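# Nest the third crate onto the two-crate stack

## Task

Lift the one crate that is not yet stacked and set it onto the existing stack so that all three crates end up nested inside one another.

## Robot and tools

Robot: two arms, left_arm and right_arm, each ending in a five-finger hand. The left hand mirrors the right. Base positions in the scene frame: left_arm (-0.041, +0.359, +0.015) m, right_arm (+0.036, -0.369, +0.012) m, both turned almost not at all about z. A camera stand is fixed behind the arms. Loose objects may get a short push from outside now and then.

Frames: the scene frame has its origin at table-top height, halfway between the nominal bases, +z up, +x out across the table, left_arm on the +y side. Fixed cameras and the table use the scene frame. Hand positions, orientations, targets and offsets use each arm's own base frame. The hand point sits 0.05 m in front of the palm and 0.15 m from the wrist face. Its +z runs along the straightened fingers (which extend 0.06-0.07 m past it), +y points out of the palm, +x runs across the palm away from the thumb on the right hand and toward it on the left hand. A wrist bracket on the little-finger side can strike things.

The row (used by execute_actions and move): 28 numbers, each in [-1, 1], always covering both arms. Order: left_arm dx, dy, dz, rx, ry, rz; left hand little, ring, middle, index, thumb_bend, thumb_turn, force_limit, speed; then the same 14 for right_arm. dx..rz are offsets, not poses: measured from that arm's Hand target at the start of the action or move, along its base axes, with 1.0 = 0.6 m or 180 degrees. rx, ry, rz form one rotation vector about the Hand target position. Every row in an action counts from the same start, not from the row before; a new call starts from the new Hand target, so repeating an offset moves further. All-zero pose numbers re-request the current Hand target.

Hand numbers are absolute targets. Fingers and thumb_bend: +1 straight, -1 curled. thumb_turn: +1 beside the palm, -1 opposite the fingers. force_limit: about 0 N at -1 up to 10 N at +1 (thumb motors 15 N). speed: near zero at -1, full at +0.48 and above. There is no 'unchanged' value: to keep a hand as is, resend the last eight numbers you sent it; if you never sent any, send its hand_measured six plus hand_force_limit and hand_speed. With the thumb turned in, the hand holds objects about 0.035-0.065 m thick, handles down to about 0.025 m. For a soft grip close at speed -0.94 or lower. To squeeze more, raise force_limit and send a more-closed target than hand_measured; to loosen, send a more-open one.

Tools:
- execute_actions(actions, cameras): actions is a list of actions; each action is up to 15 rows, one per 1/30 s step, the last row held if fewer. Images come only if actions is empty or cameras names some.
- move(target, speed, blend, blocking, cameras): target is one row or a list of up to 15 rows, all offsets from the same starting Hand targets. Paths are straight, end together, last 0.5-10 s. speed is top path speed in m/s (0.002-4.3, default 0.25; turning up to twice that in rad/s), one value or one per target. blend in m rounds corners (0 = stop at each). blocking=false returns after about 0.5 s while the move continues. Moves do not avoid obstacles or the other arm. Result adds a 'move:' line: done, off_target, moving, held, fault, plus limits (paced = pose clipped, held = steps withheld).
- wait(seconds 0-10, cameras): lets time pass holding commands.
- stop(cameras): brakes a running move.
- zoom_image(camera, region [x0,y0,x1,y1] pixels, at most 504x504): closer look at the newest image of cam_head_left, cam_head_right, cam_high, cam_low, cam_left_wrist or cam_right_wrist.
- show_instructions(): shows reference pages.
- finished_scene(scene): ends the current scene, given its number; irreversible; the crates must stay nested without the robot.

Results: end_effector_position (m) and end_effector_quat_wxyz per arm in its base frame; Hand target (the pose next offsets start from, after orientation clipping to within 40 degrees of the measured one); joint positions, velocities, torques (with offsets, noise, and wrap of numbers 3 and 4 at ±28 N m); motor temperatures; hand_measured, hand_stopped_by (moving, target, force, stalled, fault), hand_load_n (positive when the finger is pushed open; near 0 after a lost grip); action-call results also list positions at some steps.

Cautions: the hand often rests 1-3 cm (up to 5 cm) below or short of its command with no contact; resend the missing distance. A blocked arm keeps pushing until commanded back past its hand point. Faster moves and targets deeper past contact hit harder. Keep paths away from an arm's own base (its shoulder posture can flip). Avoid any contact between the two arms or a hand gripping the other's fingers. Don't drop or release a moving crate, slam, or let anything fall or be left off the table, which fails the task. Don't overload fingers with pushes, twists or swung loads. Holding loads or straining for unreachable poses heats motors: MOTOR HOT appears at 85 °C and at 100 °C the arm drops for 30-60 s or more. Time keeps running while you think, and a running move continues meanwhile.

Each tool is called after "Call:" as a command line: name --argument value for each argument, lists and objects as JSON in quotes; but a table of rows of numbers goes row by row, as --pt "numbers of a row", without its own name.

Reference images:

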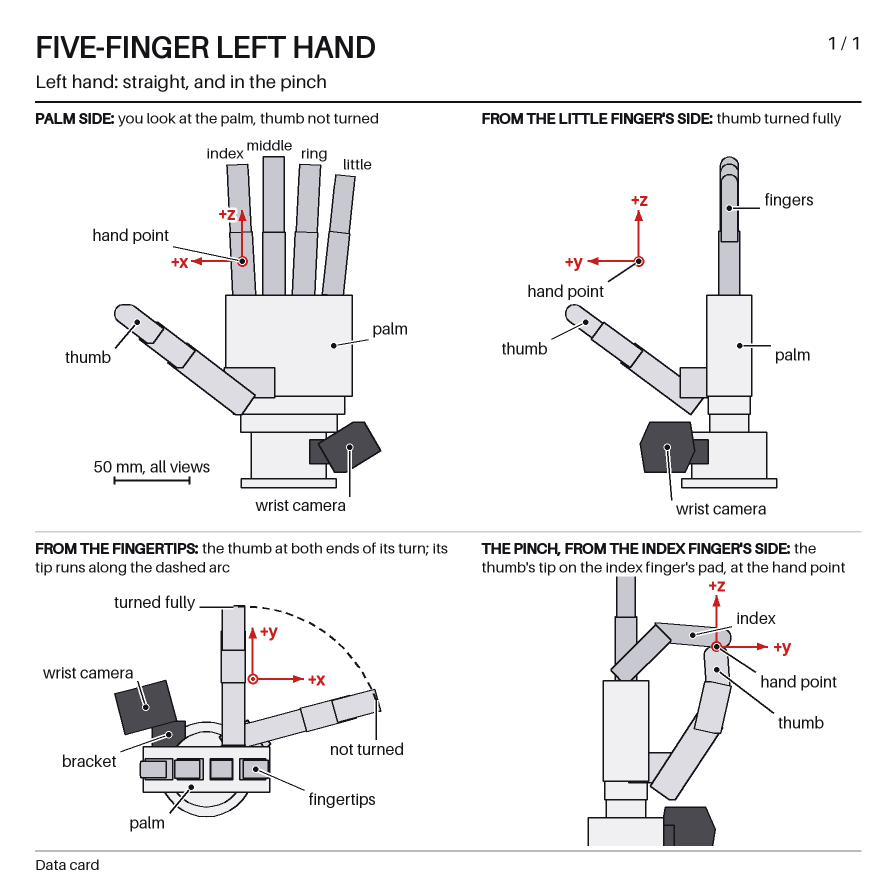

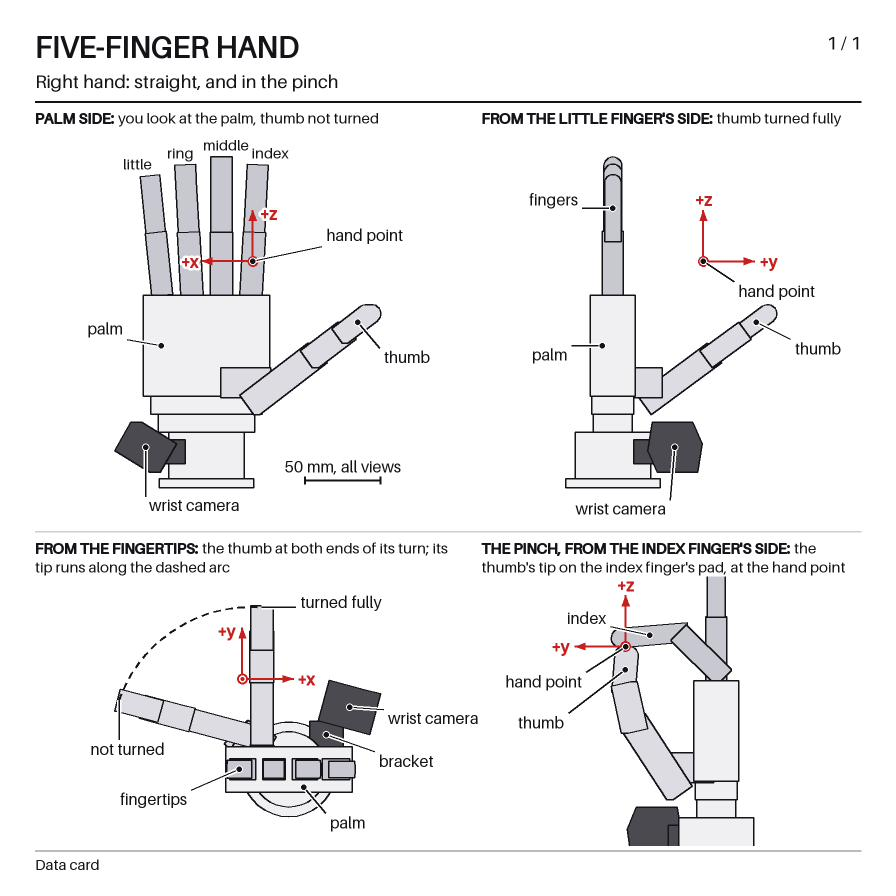

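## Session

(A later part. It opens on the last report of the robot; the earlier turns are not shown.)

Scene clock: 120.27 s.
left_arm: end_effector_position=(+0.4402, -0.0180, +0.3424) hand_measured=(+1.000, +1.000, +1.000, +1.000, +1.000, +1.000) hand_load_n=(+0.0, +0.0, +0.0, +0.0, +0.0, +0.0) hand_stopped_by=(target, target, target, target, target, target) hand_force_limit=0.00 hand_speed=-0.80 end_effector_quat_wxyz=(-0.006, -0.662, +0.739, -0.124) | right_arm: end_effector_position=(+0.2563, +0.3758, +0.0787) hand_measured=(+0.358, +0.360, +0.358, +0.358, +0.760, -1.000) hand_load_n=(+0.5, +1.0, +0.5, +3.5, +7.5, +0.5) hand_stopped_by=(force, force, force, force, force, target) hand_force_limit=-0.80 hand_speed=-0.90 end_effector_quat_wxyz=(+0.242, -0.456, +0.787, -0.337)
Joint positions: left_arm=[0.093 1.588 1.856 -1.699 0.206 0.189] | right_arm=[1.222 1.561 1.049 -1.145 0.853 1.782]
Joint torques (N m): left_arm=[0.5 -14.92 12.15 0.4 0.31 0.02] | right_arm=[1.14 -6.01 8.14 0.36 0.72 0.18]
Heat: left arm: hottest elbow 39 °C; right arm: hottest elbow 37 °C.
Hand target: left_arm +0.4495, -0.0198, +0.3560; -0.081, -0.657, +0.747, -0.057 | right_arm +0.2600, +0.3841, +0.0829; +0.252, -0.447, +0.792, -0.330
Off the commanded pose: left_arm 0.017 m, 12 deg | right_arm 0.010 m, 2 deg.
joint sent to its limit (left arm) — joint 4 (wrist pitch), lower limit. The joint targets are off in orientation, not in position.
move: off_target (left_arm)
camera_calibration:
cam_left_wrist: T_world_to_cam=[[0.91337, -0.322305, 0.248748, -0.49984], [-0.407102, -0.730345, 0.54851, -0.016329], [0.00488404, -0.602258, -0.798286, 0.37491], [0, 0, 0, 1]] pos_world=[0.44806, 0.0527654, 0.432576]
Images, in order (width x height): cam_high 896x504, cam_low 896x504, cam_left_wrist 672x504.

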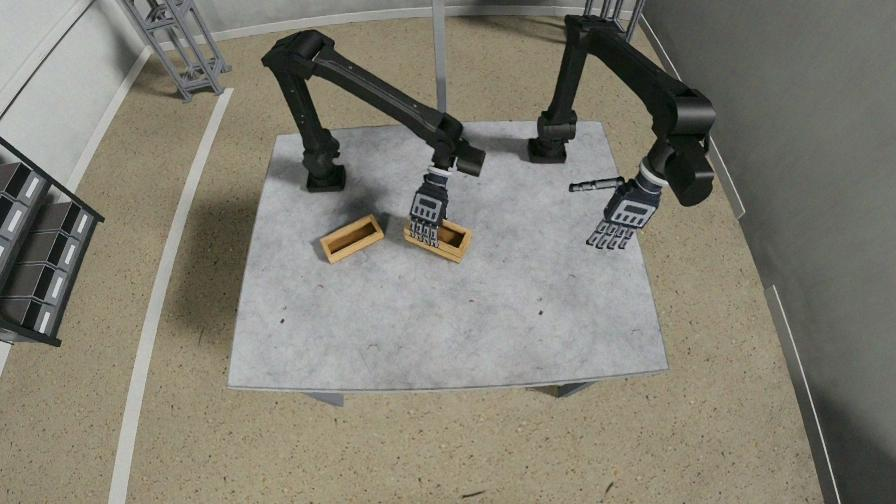

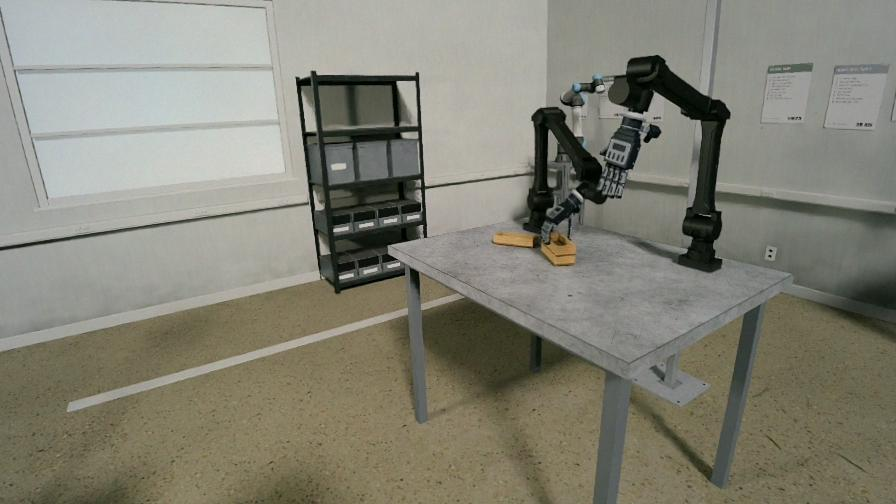

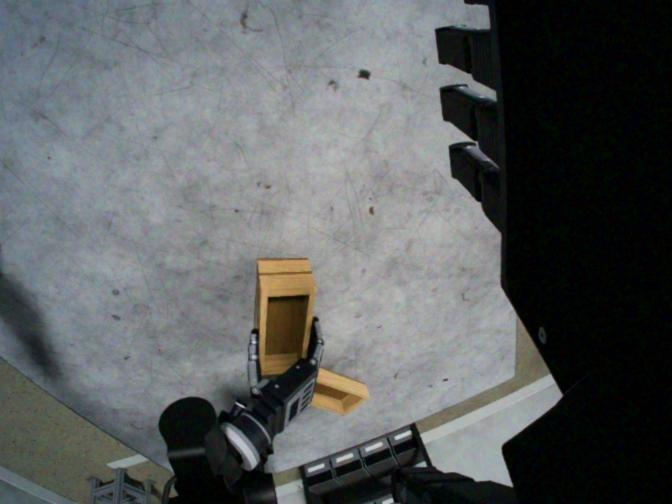

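Call:
execute_actions --actions '[]' --cameras '["cam_right_wrist","cam_head_left","cam_head_right"]'

Call:
zoom_image --camera "cam_right_wrist" --region '[500, 0, 650, 150]'

Call:
zoom_image --camera "cam_right_wrist" --region '[440, 150, 560, 290]'

Call:
zoom_image --camera "cam_head_left" --region '[480, 220, 525, 265]'

Call:
zoom_image --camera "cam_head_right" --region '[490, 220, 530, 270]'

Scene clock: 122.20 s.
left_arm: end_effector_position=(+0.4402, -0.0180, +0.3424) hand_measured=(+1.000, +1.000, +1.000, +1.000, +1.000, +1.000) hand_load_n=(+0.0, +0.0, +0.0, +0.0, +0.0, +0.0) hand_stopped_by=(target, target, target, target, target, target) hand_force_limit=0.00 hand_speed=-0.80 end_effector_quat_wxyz=(-0.006, -0.662, +0.739, -0.124) | right_arm: end_effector_position=(+0.2564, +0.3759, +0.0787) hand_measured=(+0.358, +0.360, +0.358, +0.358, +0.760, -1.000) hand_load_n=(+0.5, +1.5, +1.0, +3.5, +7.5, +0.5) hand_stopped_by=(force, force, force, force, force, target) hand_force_limit=-0.80 hand_speed=-0.90 end_effector_quat_wxyz=(+0.242, -0.456, +0.787, -0.337)
Joint positions: left_arm=[0.093 1.588 1.856 -1.699 0.206 0.189] | right_arm=[1.222 1.561 1.049 -1.144 0.853 1.782]
Joint velocities: within noise
Joint torques (N m): left_arm=[0.44 -15.09 12.19 0.31 0.31 -0.02] | right_arm=[1.08 -6.01 8.13 0.38 0.72 0.18]
Motor temperatures (°C): left_arm=[28 27 39 24 22 23] | right_arm=[28 30 37 25 24 25]
Heat: left arm: hottest elbow 39 °C; right arm: hottest elbow 37 °C.
Hand target: left_arm +0.4495, -0.0198, +0.3560; -0.081, -0.657, +0.747, -0.057 | right_arm +0.2600, +0.3841, +0.0829; +0.252, -0.447, +0.792, -0.330
Off the commanded pose: left_arm 0.017 m, 12 deg | right_arm 0.010 m, 2 deg.
camera_calibration:
cam_right_wrist: T_world_to_cam=[[-0.677616, 0.128715, -0.724064, 0.176446], [-0.0713465, 0.968414, 0.238922, -0.363624], [0.731947, 0.213557, -0.64703, -0.103796], [0, 0, 0, 1]] pos_world=[0.169593, 0.351594, 0.147477]
Images, in order (width x height): cam_head_left 896x504, cam_head_right 896x504, cam_right_wrist 672x504.

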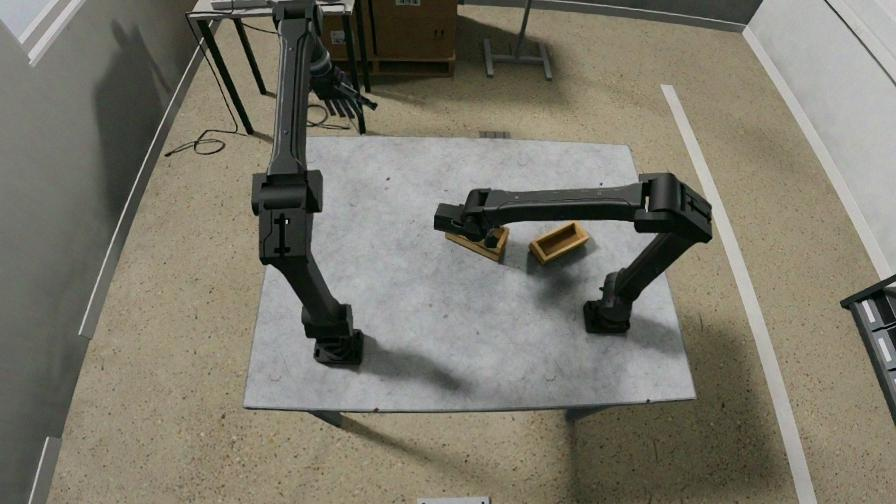

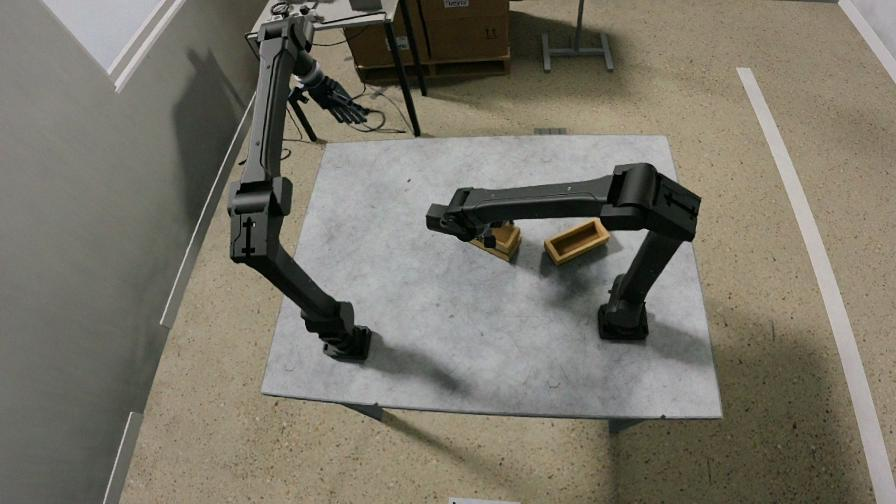

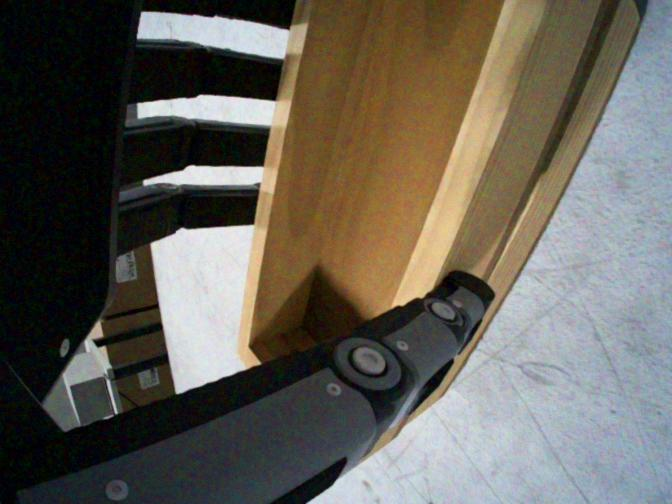

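Scaled by 3.360 from the camera's 672x504 image, which has a finer 960x720 frame.

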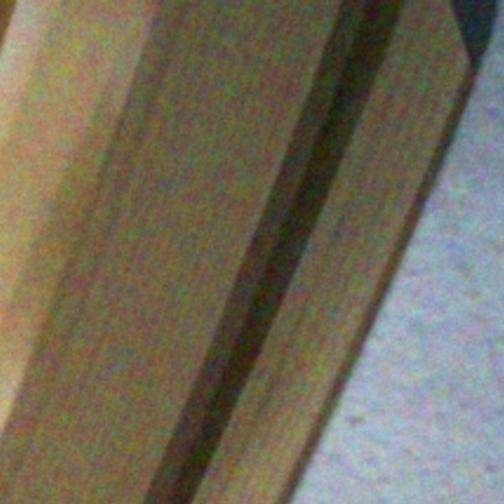

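Scaled by 3.600 from the camera's 672x504 image, which has a finer 960x720 frame.

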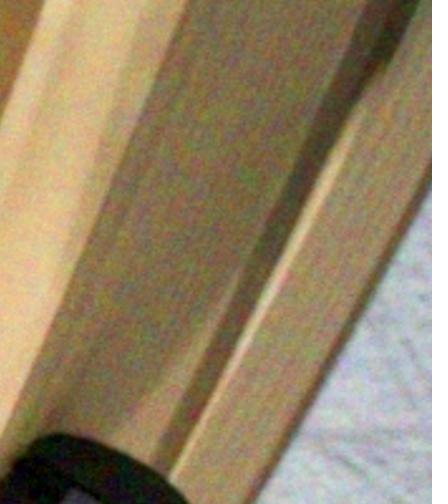

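Scaled by 11.200.

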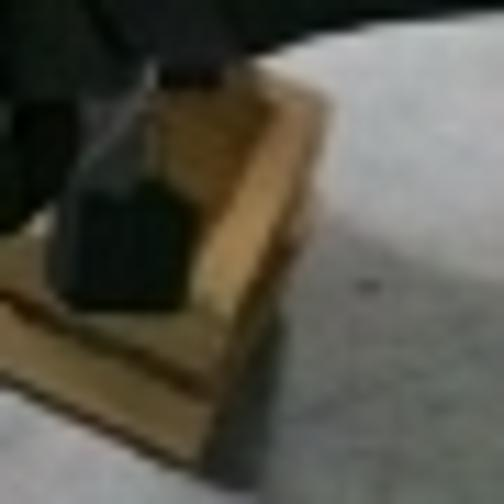

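Scaled by 10.080.

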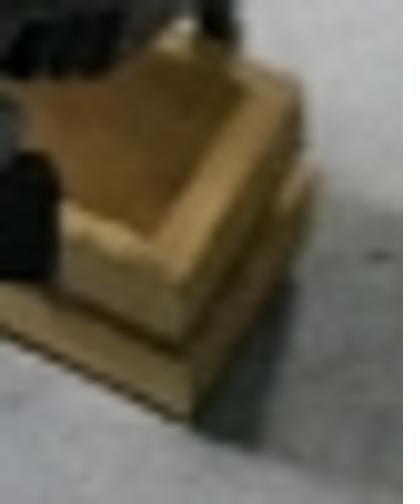

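Call:
move --target '[0,0,0,0,0,0,1,1,1,1,1,1,0,-0.8, 0.0,-0.002,-0.008,0.009,-0.005,0,0.1,0.1,0.15,0.15,0.5,-1,-0.8,-0.9]' --speed 0.03 --cameras '["cam_left_wrist","cam_high","cam_low","cam_right_wrist","cam_head_right"]'

Call:
zoom_image --camera "cam_low" --region '[535, 210, 585, 270]'

Call:
zoom_image --camera "cam_high" --region '[395, 210, 435, 255]'

Call:
zoom_image --camera "cam_high" --region '[440, 215, 480, 265]'

Call:
zoom_image --camera "cam_right_wrist" --region '[500, 0, 650, 150]'

Call:
zoom_image --camera "cam_head_right" --region '[490, 220, 530, 270]'

Call:
zoom_image --camera "cam_left_wrist" --region '[250, 255, 320, 290]'

Scene clock: 125.53 s.
left_arm: end_effector_position=(+0.4402, -0.0180, +0.3424) hand_measured=(+1.000, +1.000, +1.000, +1.000, +1.000, +1.000) hand_load_n=(+0.0, +0.0, +0.0, +0.0, +0.0, +0.0) hand_stopped_by=(target, target, target, target, target, target) hand_force_limit=0.00 hand_speed=-0.80 end_effector_quat_wxyz=(-0.006, -0.662, +0.739, -0.124) | right_arm: end_effector_position=(+0.2589, +0.3784, +0.0748) hand_measured=(+0.358, +0.360, +0.358, +0.358, +0.760, -1.000) hand_load_n=(+0.5, +1.5, +0.5, +3.5, +7.0, +0.0) hand_stopped_by=(force, force, force, force, force, target) hand_force_limit=-0.80 hand_speed=-0.90 end_effector_quat_wxyz=(+0.255, -0.449, +0.790, -0.331)
Joint positions: left_arm=[0.093 1.588 1.856 -1.699 0.206 0.189] | right_arm=[1.222 1.559 1.029 -1.097 0.862 1.784]
Joint torques (N m): left_arm=[0.73 -15.09 12.22 0.43 0.3 -0.05] | right_arm=[1.2 -6.71 6.93 0.54 0.57 0.18]
Heat: left arm: hottest elbow 39 °C; right arm: hottest elbow 36 °C.
Hand target: left_arm +0.4495, -0.0198, +0.3560; -0.081, -0.657, +0.747, -0.057 | right_arm +0.2600, +0.3828, +0.0781; +0.265, -0.441, +0.795, -0.322
Off the commanded pose: left_arm 0.017 m, 12 deg | right_arm 0.006 m, 2 deg.
joint sent to its limit (left arm) — joint 4 (wrist pitch), lower limit. The joint targets are off in orientation, not in position.
move: off_target (left_arm)
camera_calibration:
cam_left_wrist: T_world_to_cam=[[0.91337, -0.322305, 0.248748, -0.49984], [-0.407102, -0.730345, 0.54851, -0.016329], [0.00488404, -0.602258, -0.798286, 0.37491], [0, 0, 0, 1]] pos_world=[0.44806, 0.0527654, 0.432576]
cam_right_wrist: T_world_to_cam=[[-0.663664, 0.148507, -0.733141, 0.164714], [-0.0755505, 0.961776, 0.26321, -0.36334], [0.744205, 0.230072, -0.627076, -0.119652], [0, 0, 0, 1]] pos_world=[0.17091, 0.352519, 0.141363]
Images, in order (width x height): cam_head_right 896x504, cam_high 896x504, cam_low 896x504, cam_left_wrist 672x504, cam_right_wrist 672x504.

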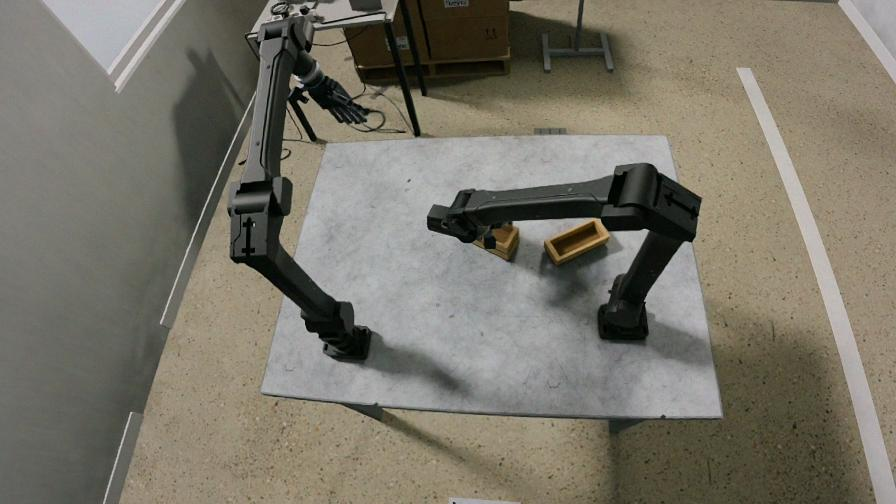

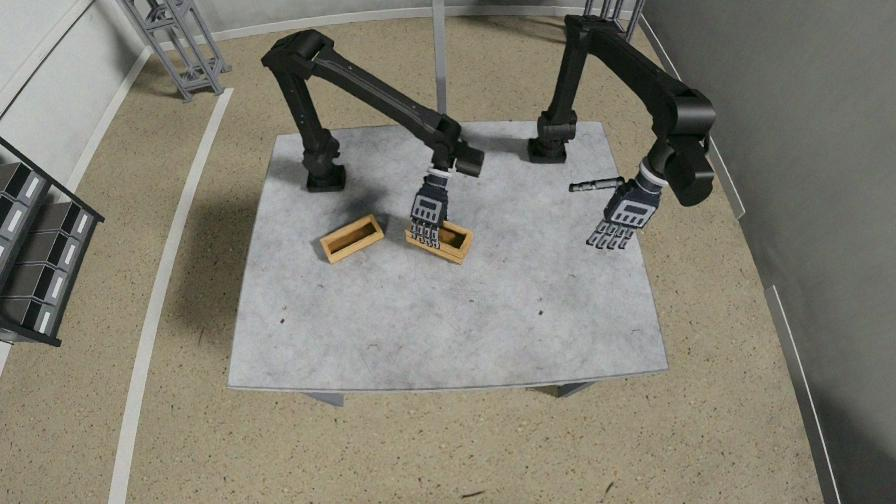

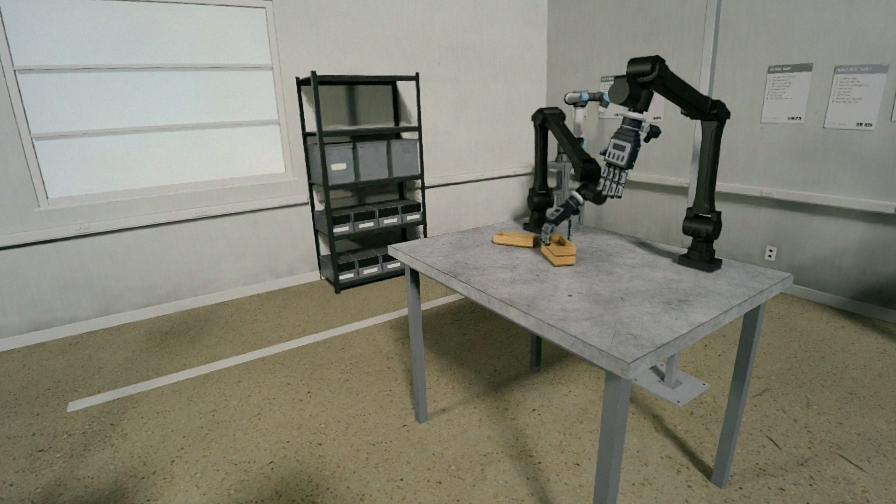

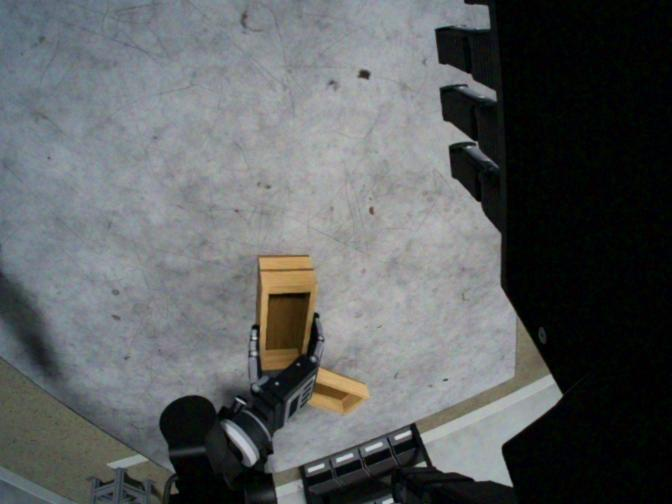

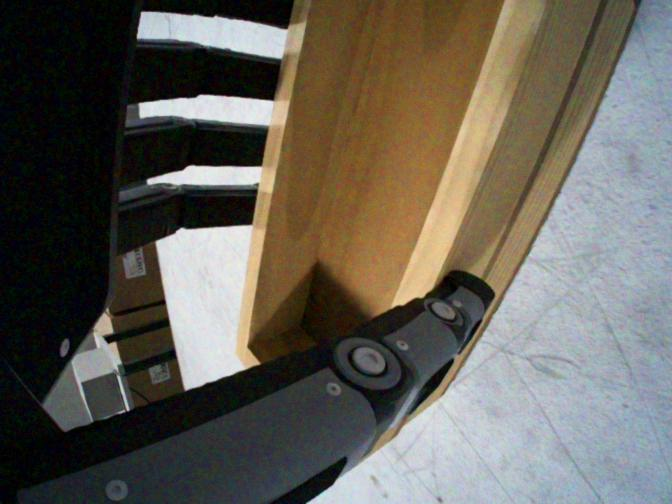

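Scaled by 8.400.

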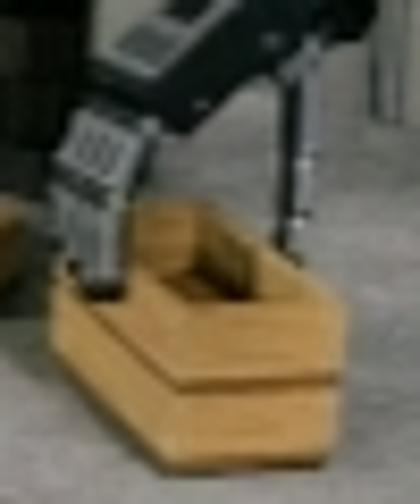

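Scaled by 11.200.

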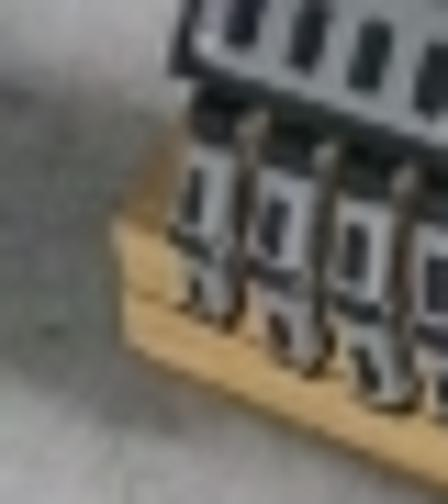

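Scaled by 10.080.

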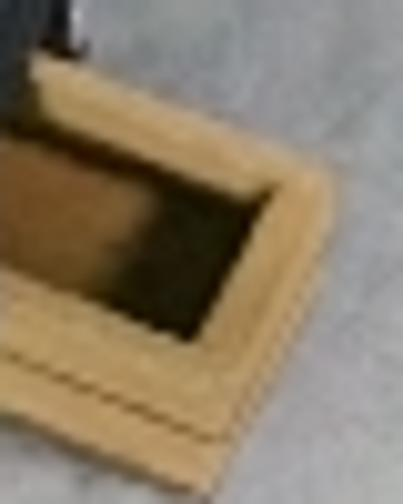

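Scaled by 3.360 from the camera's 672x504 image, which has a finer 960x720 frame.

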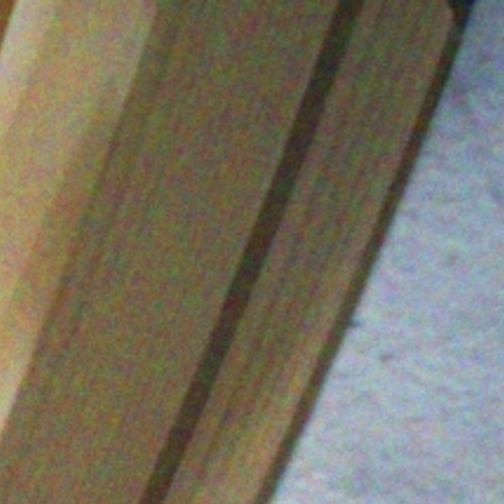

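Scaled by 10.080.

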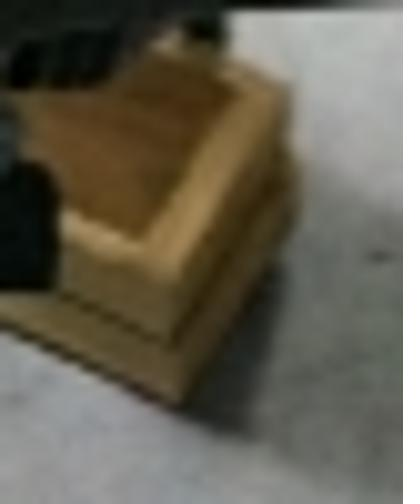

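Scaled by 7.200 from the camera's 672x504 image, which has a finer 960x720 frame.

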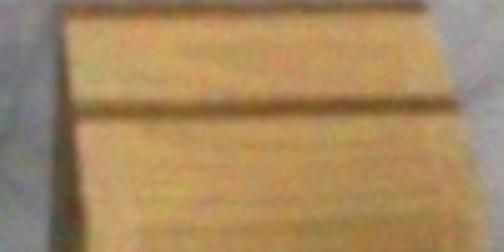

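Call:
move --target '[0,0,0,0,0,0,1,1,1,1,1,1,0,-0.8, 0.0,0.0,0,0,0,0,0.84,0.84,0.84,0.84,1,-1,-0.8,-0.75]' --speed 0.03 --cameras '["cam_left_wrist","cam_high","cam_low","cam_right_wrist","cam_head_right"]'

Call:
zoom_image --camera "cam_low" --region '[535, 210, 585, 270]'

Call:
zoom_image --camera "cam_high" --region '[395, 210, 435, 255]'

Call:
zoom_image --camera "cam_high" --region '[440, 215, 480, 265]'

Call:
zoom_image --camera "cam_right_wrist" --region '[420, 0, 650, 230]'

Call:
zoom_image --camera "cam_left_wrist" --region '[250, 255, 320, 290]'

Scene clock: 128.33 s.
left_arm: end_effector_position=(+0.4402, -0.0180, +0.3424) hand_measured=(+1.000, +1.000, +1.000, +1.000, +1.000, +1.000) hand_load_n=(+0.0, +0.0, +0.0, +0.0, +0.0, +0.0) hand_stopped_by=(target, target, target, target, target, target) hand_force_limit=0.00 hand_speed=-0.80 end_effector_quat_wxyz=(-0.006, -0.662, +0.739, -0.124) | right_arm: end_effector_position=(+0.2584, +0.3770, +0.0726) hand_measured=(+0.840, +0.840, +0.840, +0.840, +1.000, -1.000) hand_load_n=(+0.0, +0.0, +0.0, +0.0, +0.0, +0.0) hand_stopped_by=(target, target, target, target, target, target) hand_force_limit=-0.80 hand_speed=-0.75 end_effector_quat_wxyz=(+0.255, -0.449, +0.789, -0.332)
Joint positions: left_arm=[0.093 1.588 1.856 -1.699 0.206 0.189] | right_arm=[1.222 1.559 1.023 -1.091 0.862 1.784]
Joint torques (N m): left_arm=[0.97 -14.8 12.14 0.2 0.31 -0.01] | right_arm=[1.2 -6.53 7.42 0.38 0.59 0.18]
Heat: left arm: hottest elbow 39 °C; right arm: hottest elbow 36 °C.
Hand target: left_arm +0.4495, -0.0198, +0.3560; -0.081, -0.657, +0.747, -0.057 | right_arm +0.2600, +0.3828, +0.0780; +0.265, -0.441, +0.795, -0.322
Off the commanded pose: left_arm 0.017 m, 12 deg | right_arm 0.008 m, 2 deg.
joint sent to its limit (left arm) — joint 4 (wrist pitch), lower limit. The joint targets are off in orientation, not in position.
move: off_target (left_arm)
camera_calibration:
cam_left_wrist: T_world_to_cam=[[0.91337, -0.322305, 0.248748, -0.49984], [-0.407102, -0.730345, 0.54851, -0.016329], [0.00488404, -0.602258, -0.798286, 0.37491], [0, 0, 0, 1]] pos_world=[0.44806, 0.0527654, 0.432576]
cam_right_wrist: T_world_to_cam=[[-0.663924, 0.147741, -0.733061, 0.163353], [-0.0754376, 0.962056, 0.262216, -0.361457], [0.743985, 0.229392, -0.627587, -0.119926], [0, 0, 0, 1]] pos_world=[0.17041, 0.351118, 0.139263]
Images, in order (width x height): cam_head_right 896x504, cam_high 896x504, cam_low 896x504, cam_left_wrist 672x504, cam_right_wrist 672x504.

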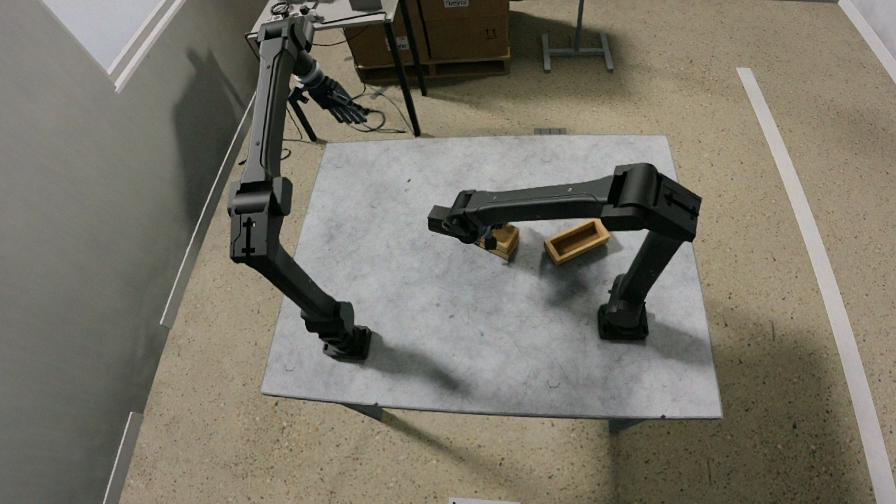

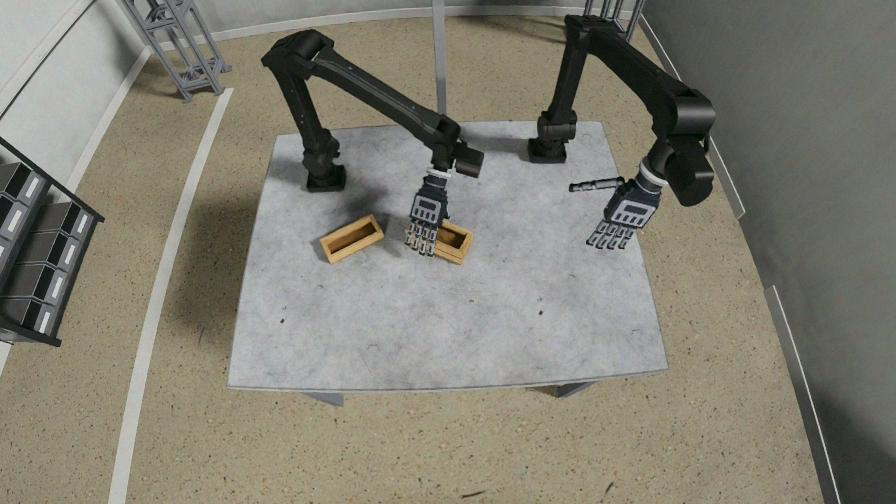

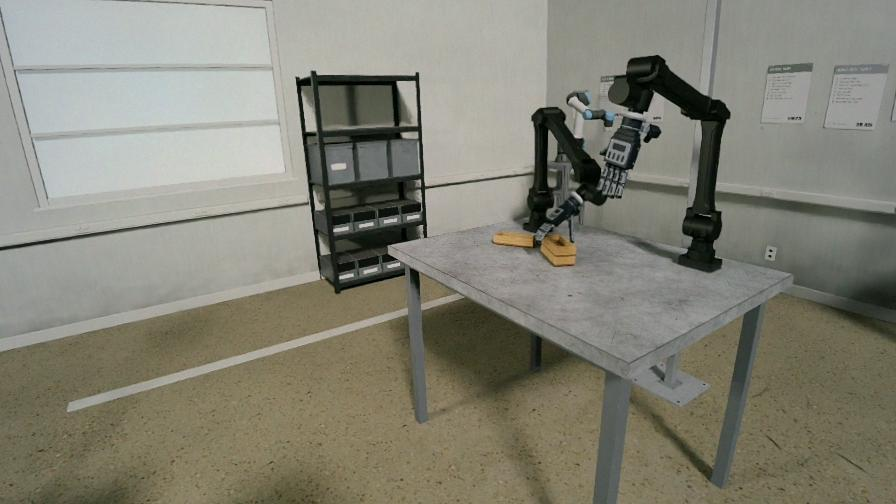

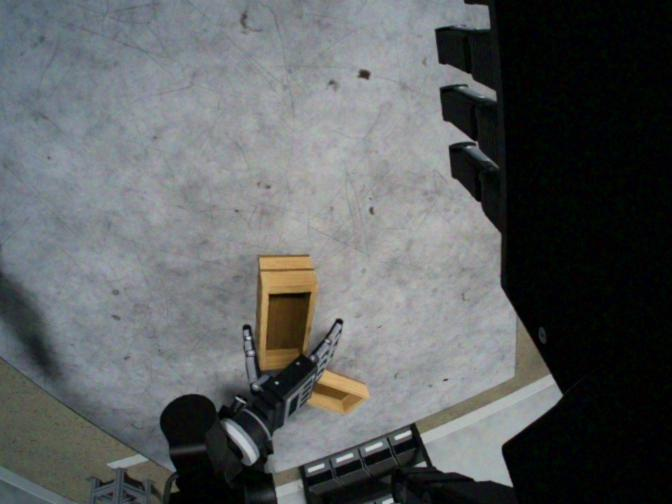

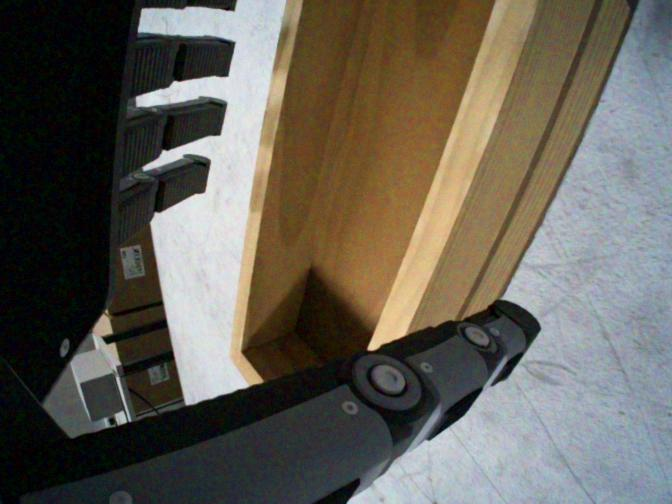

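Scaled by 8.400.

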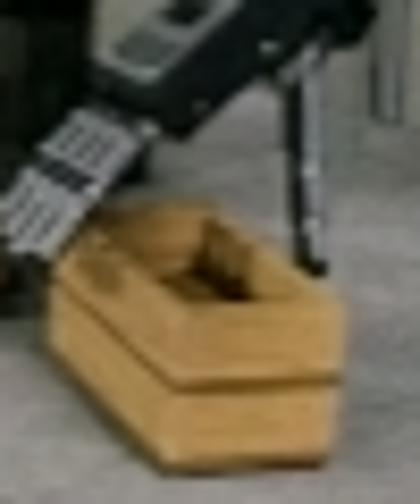

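Scaled by 11.200.

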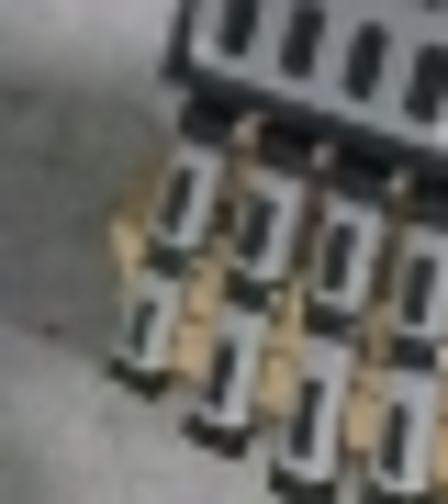

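Scaled by 10.080.

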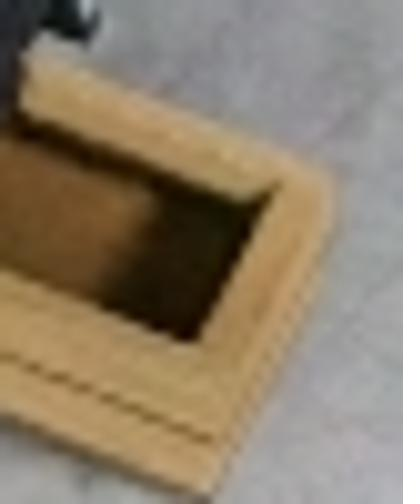

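Scaled by 2.191 from the camera's 672x504 image, which has a finer 960x720 frame.

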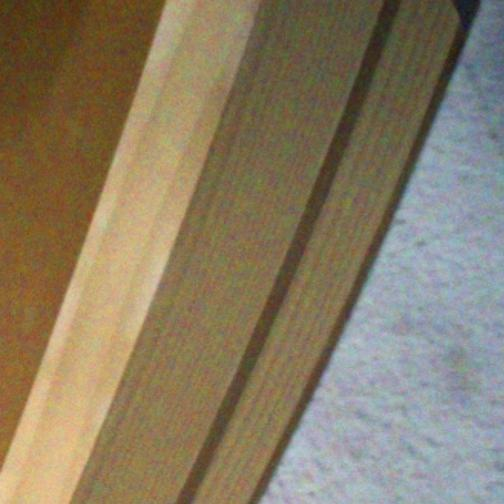

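Scaled by 7.200 from the camera's 672x504 image, which has a finer 960x720 frame.

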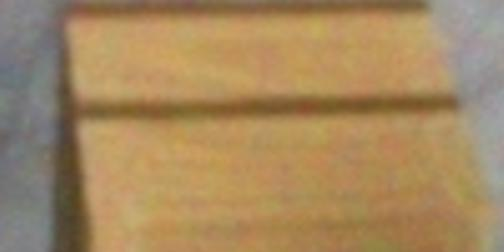

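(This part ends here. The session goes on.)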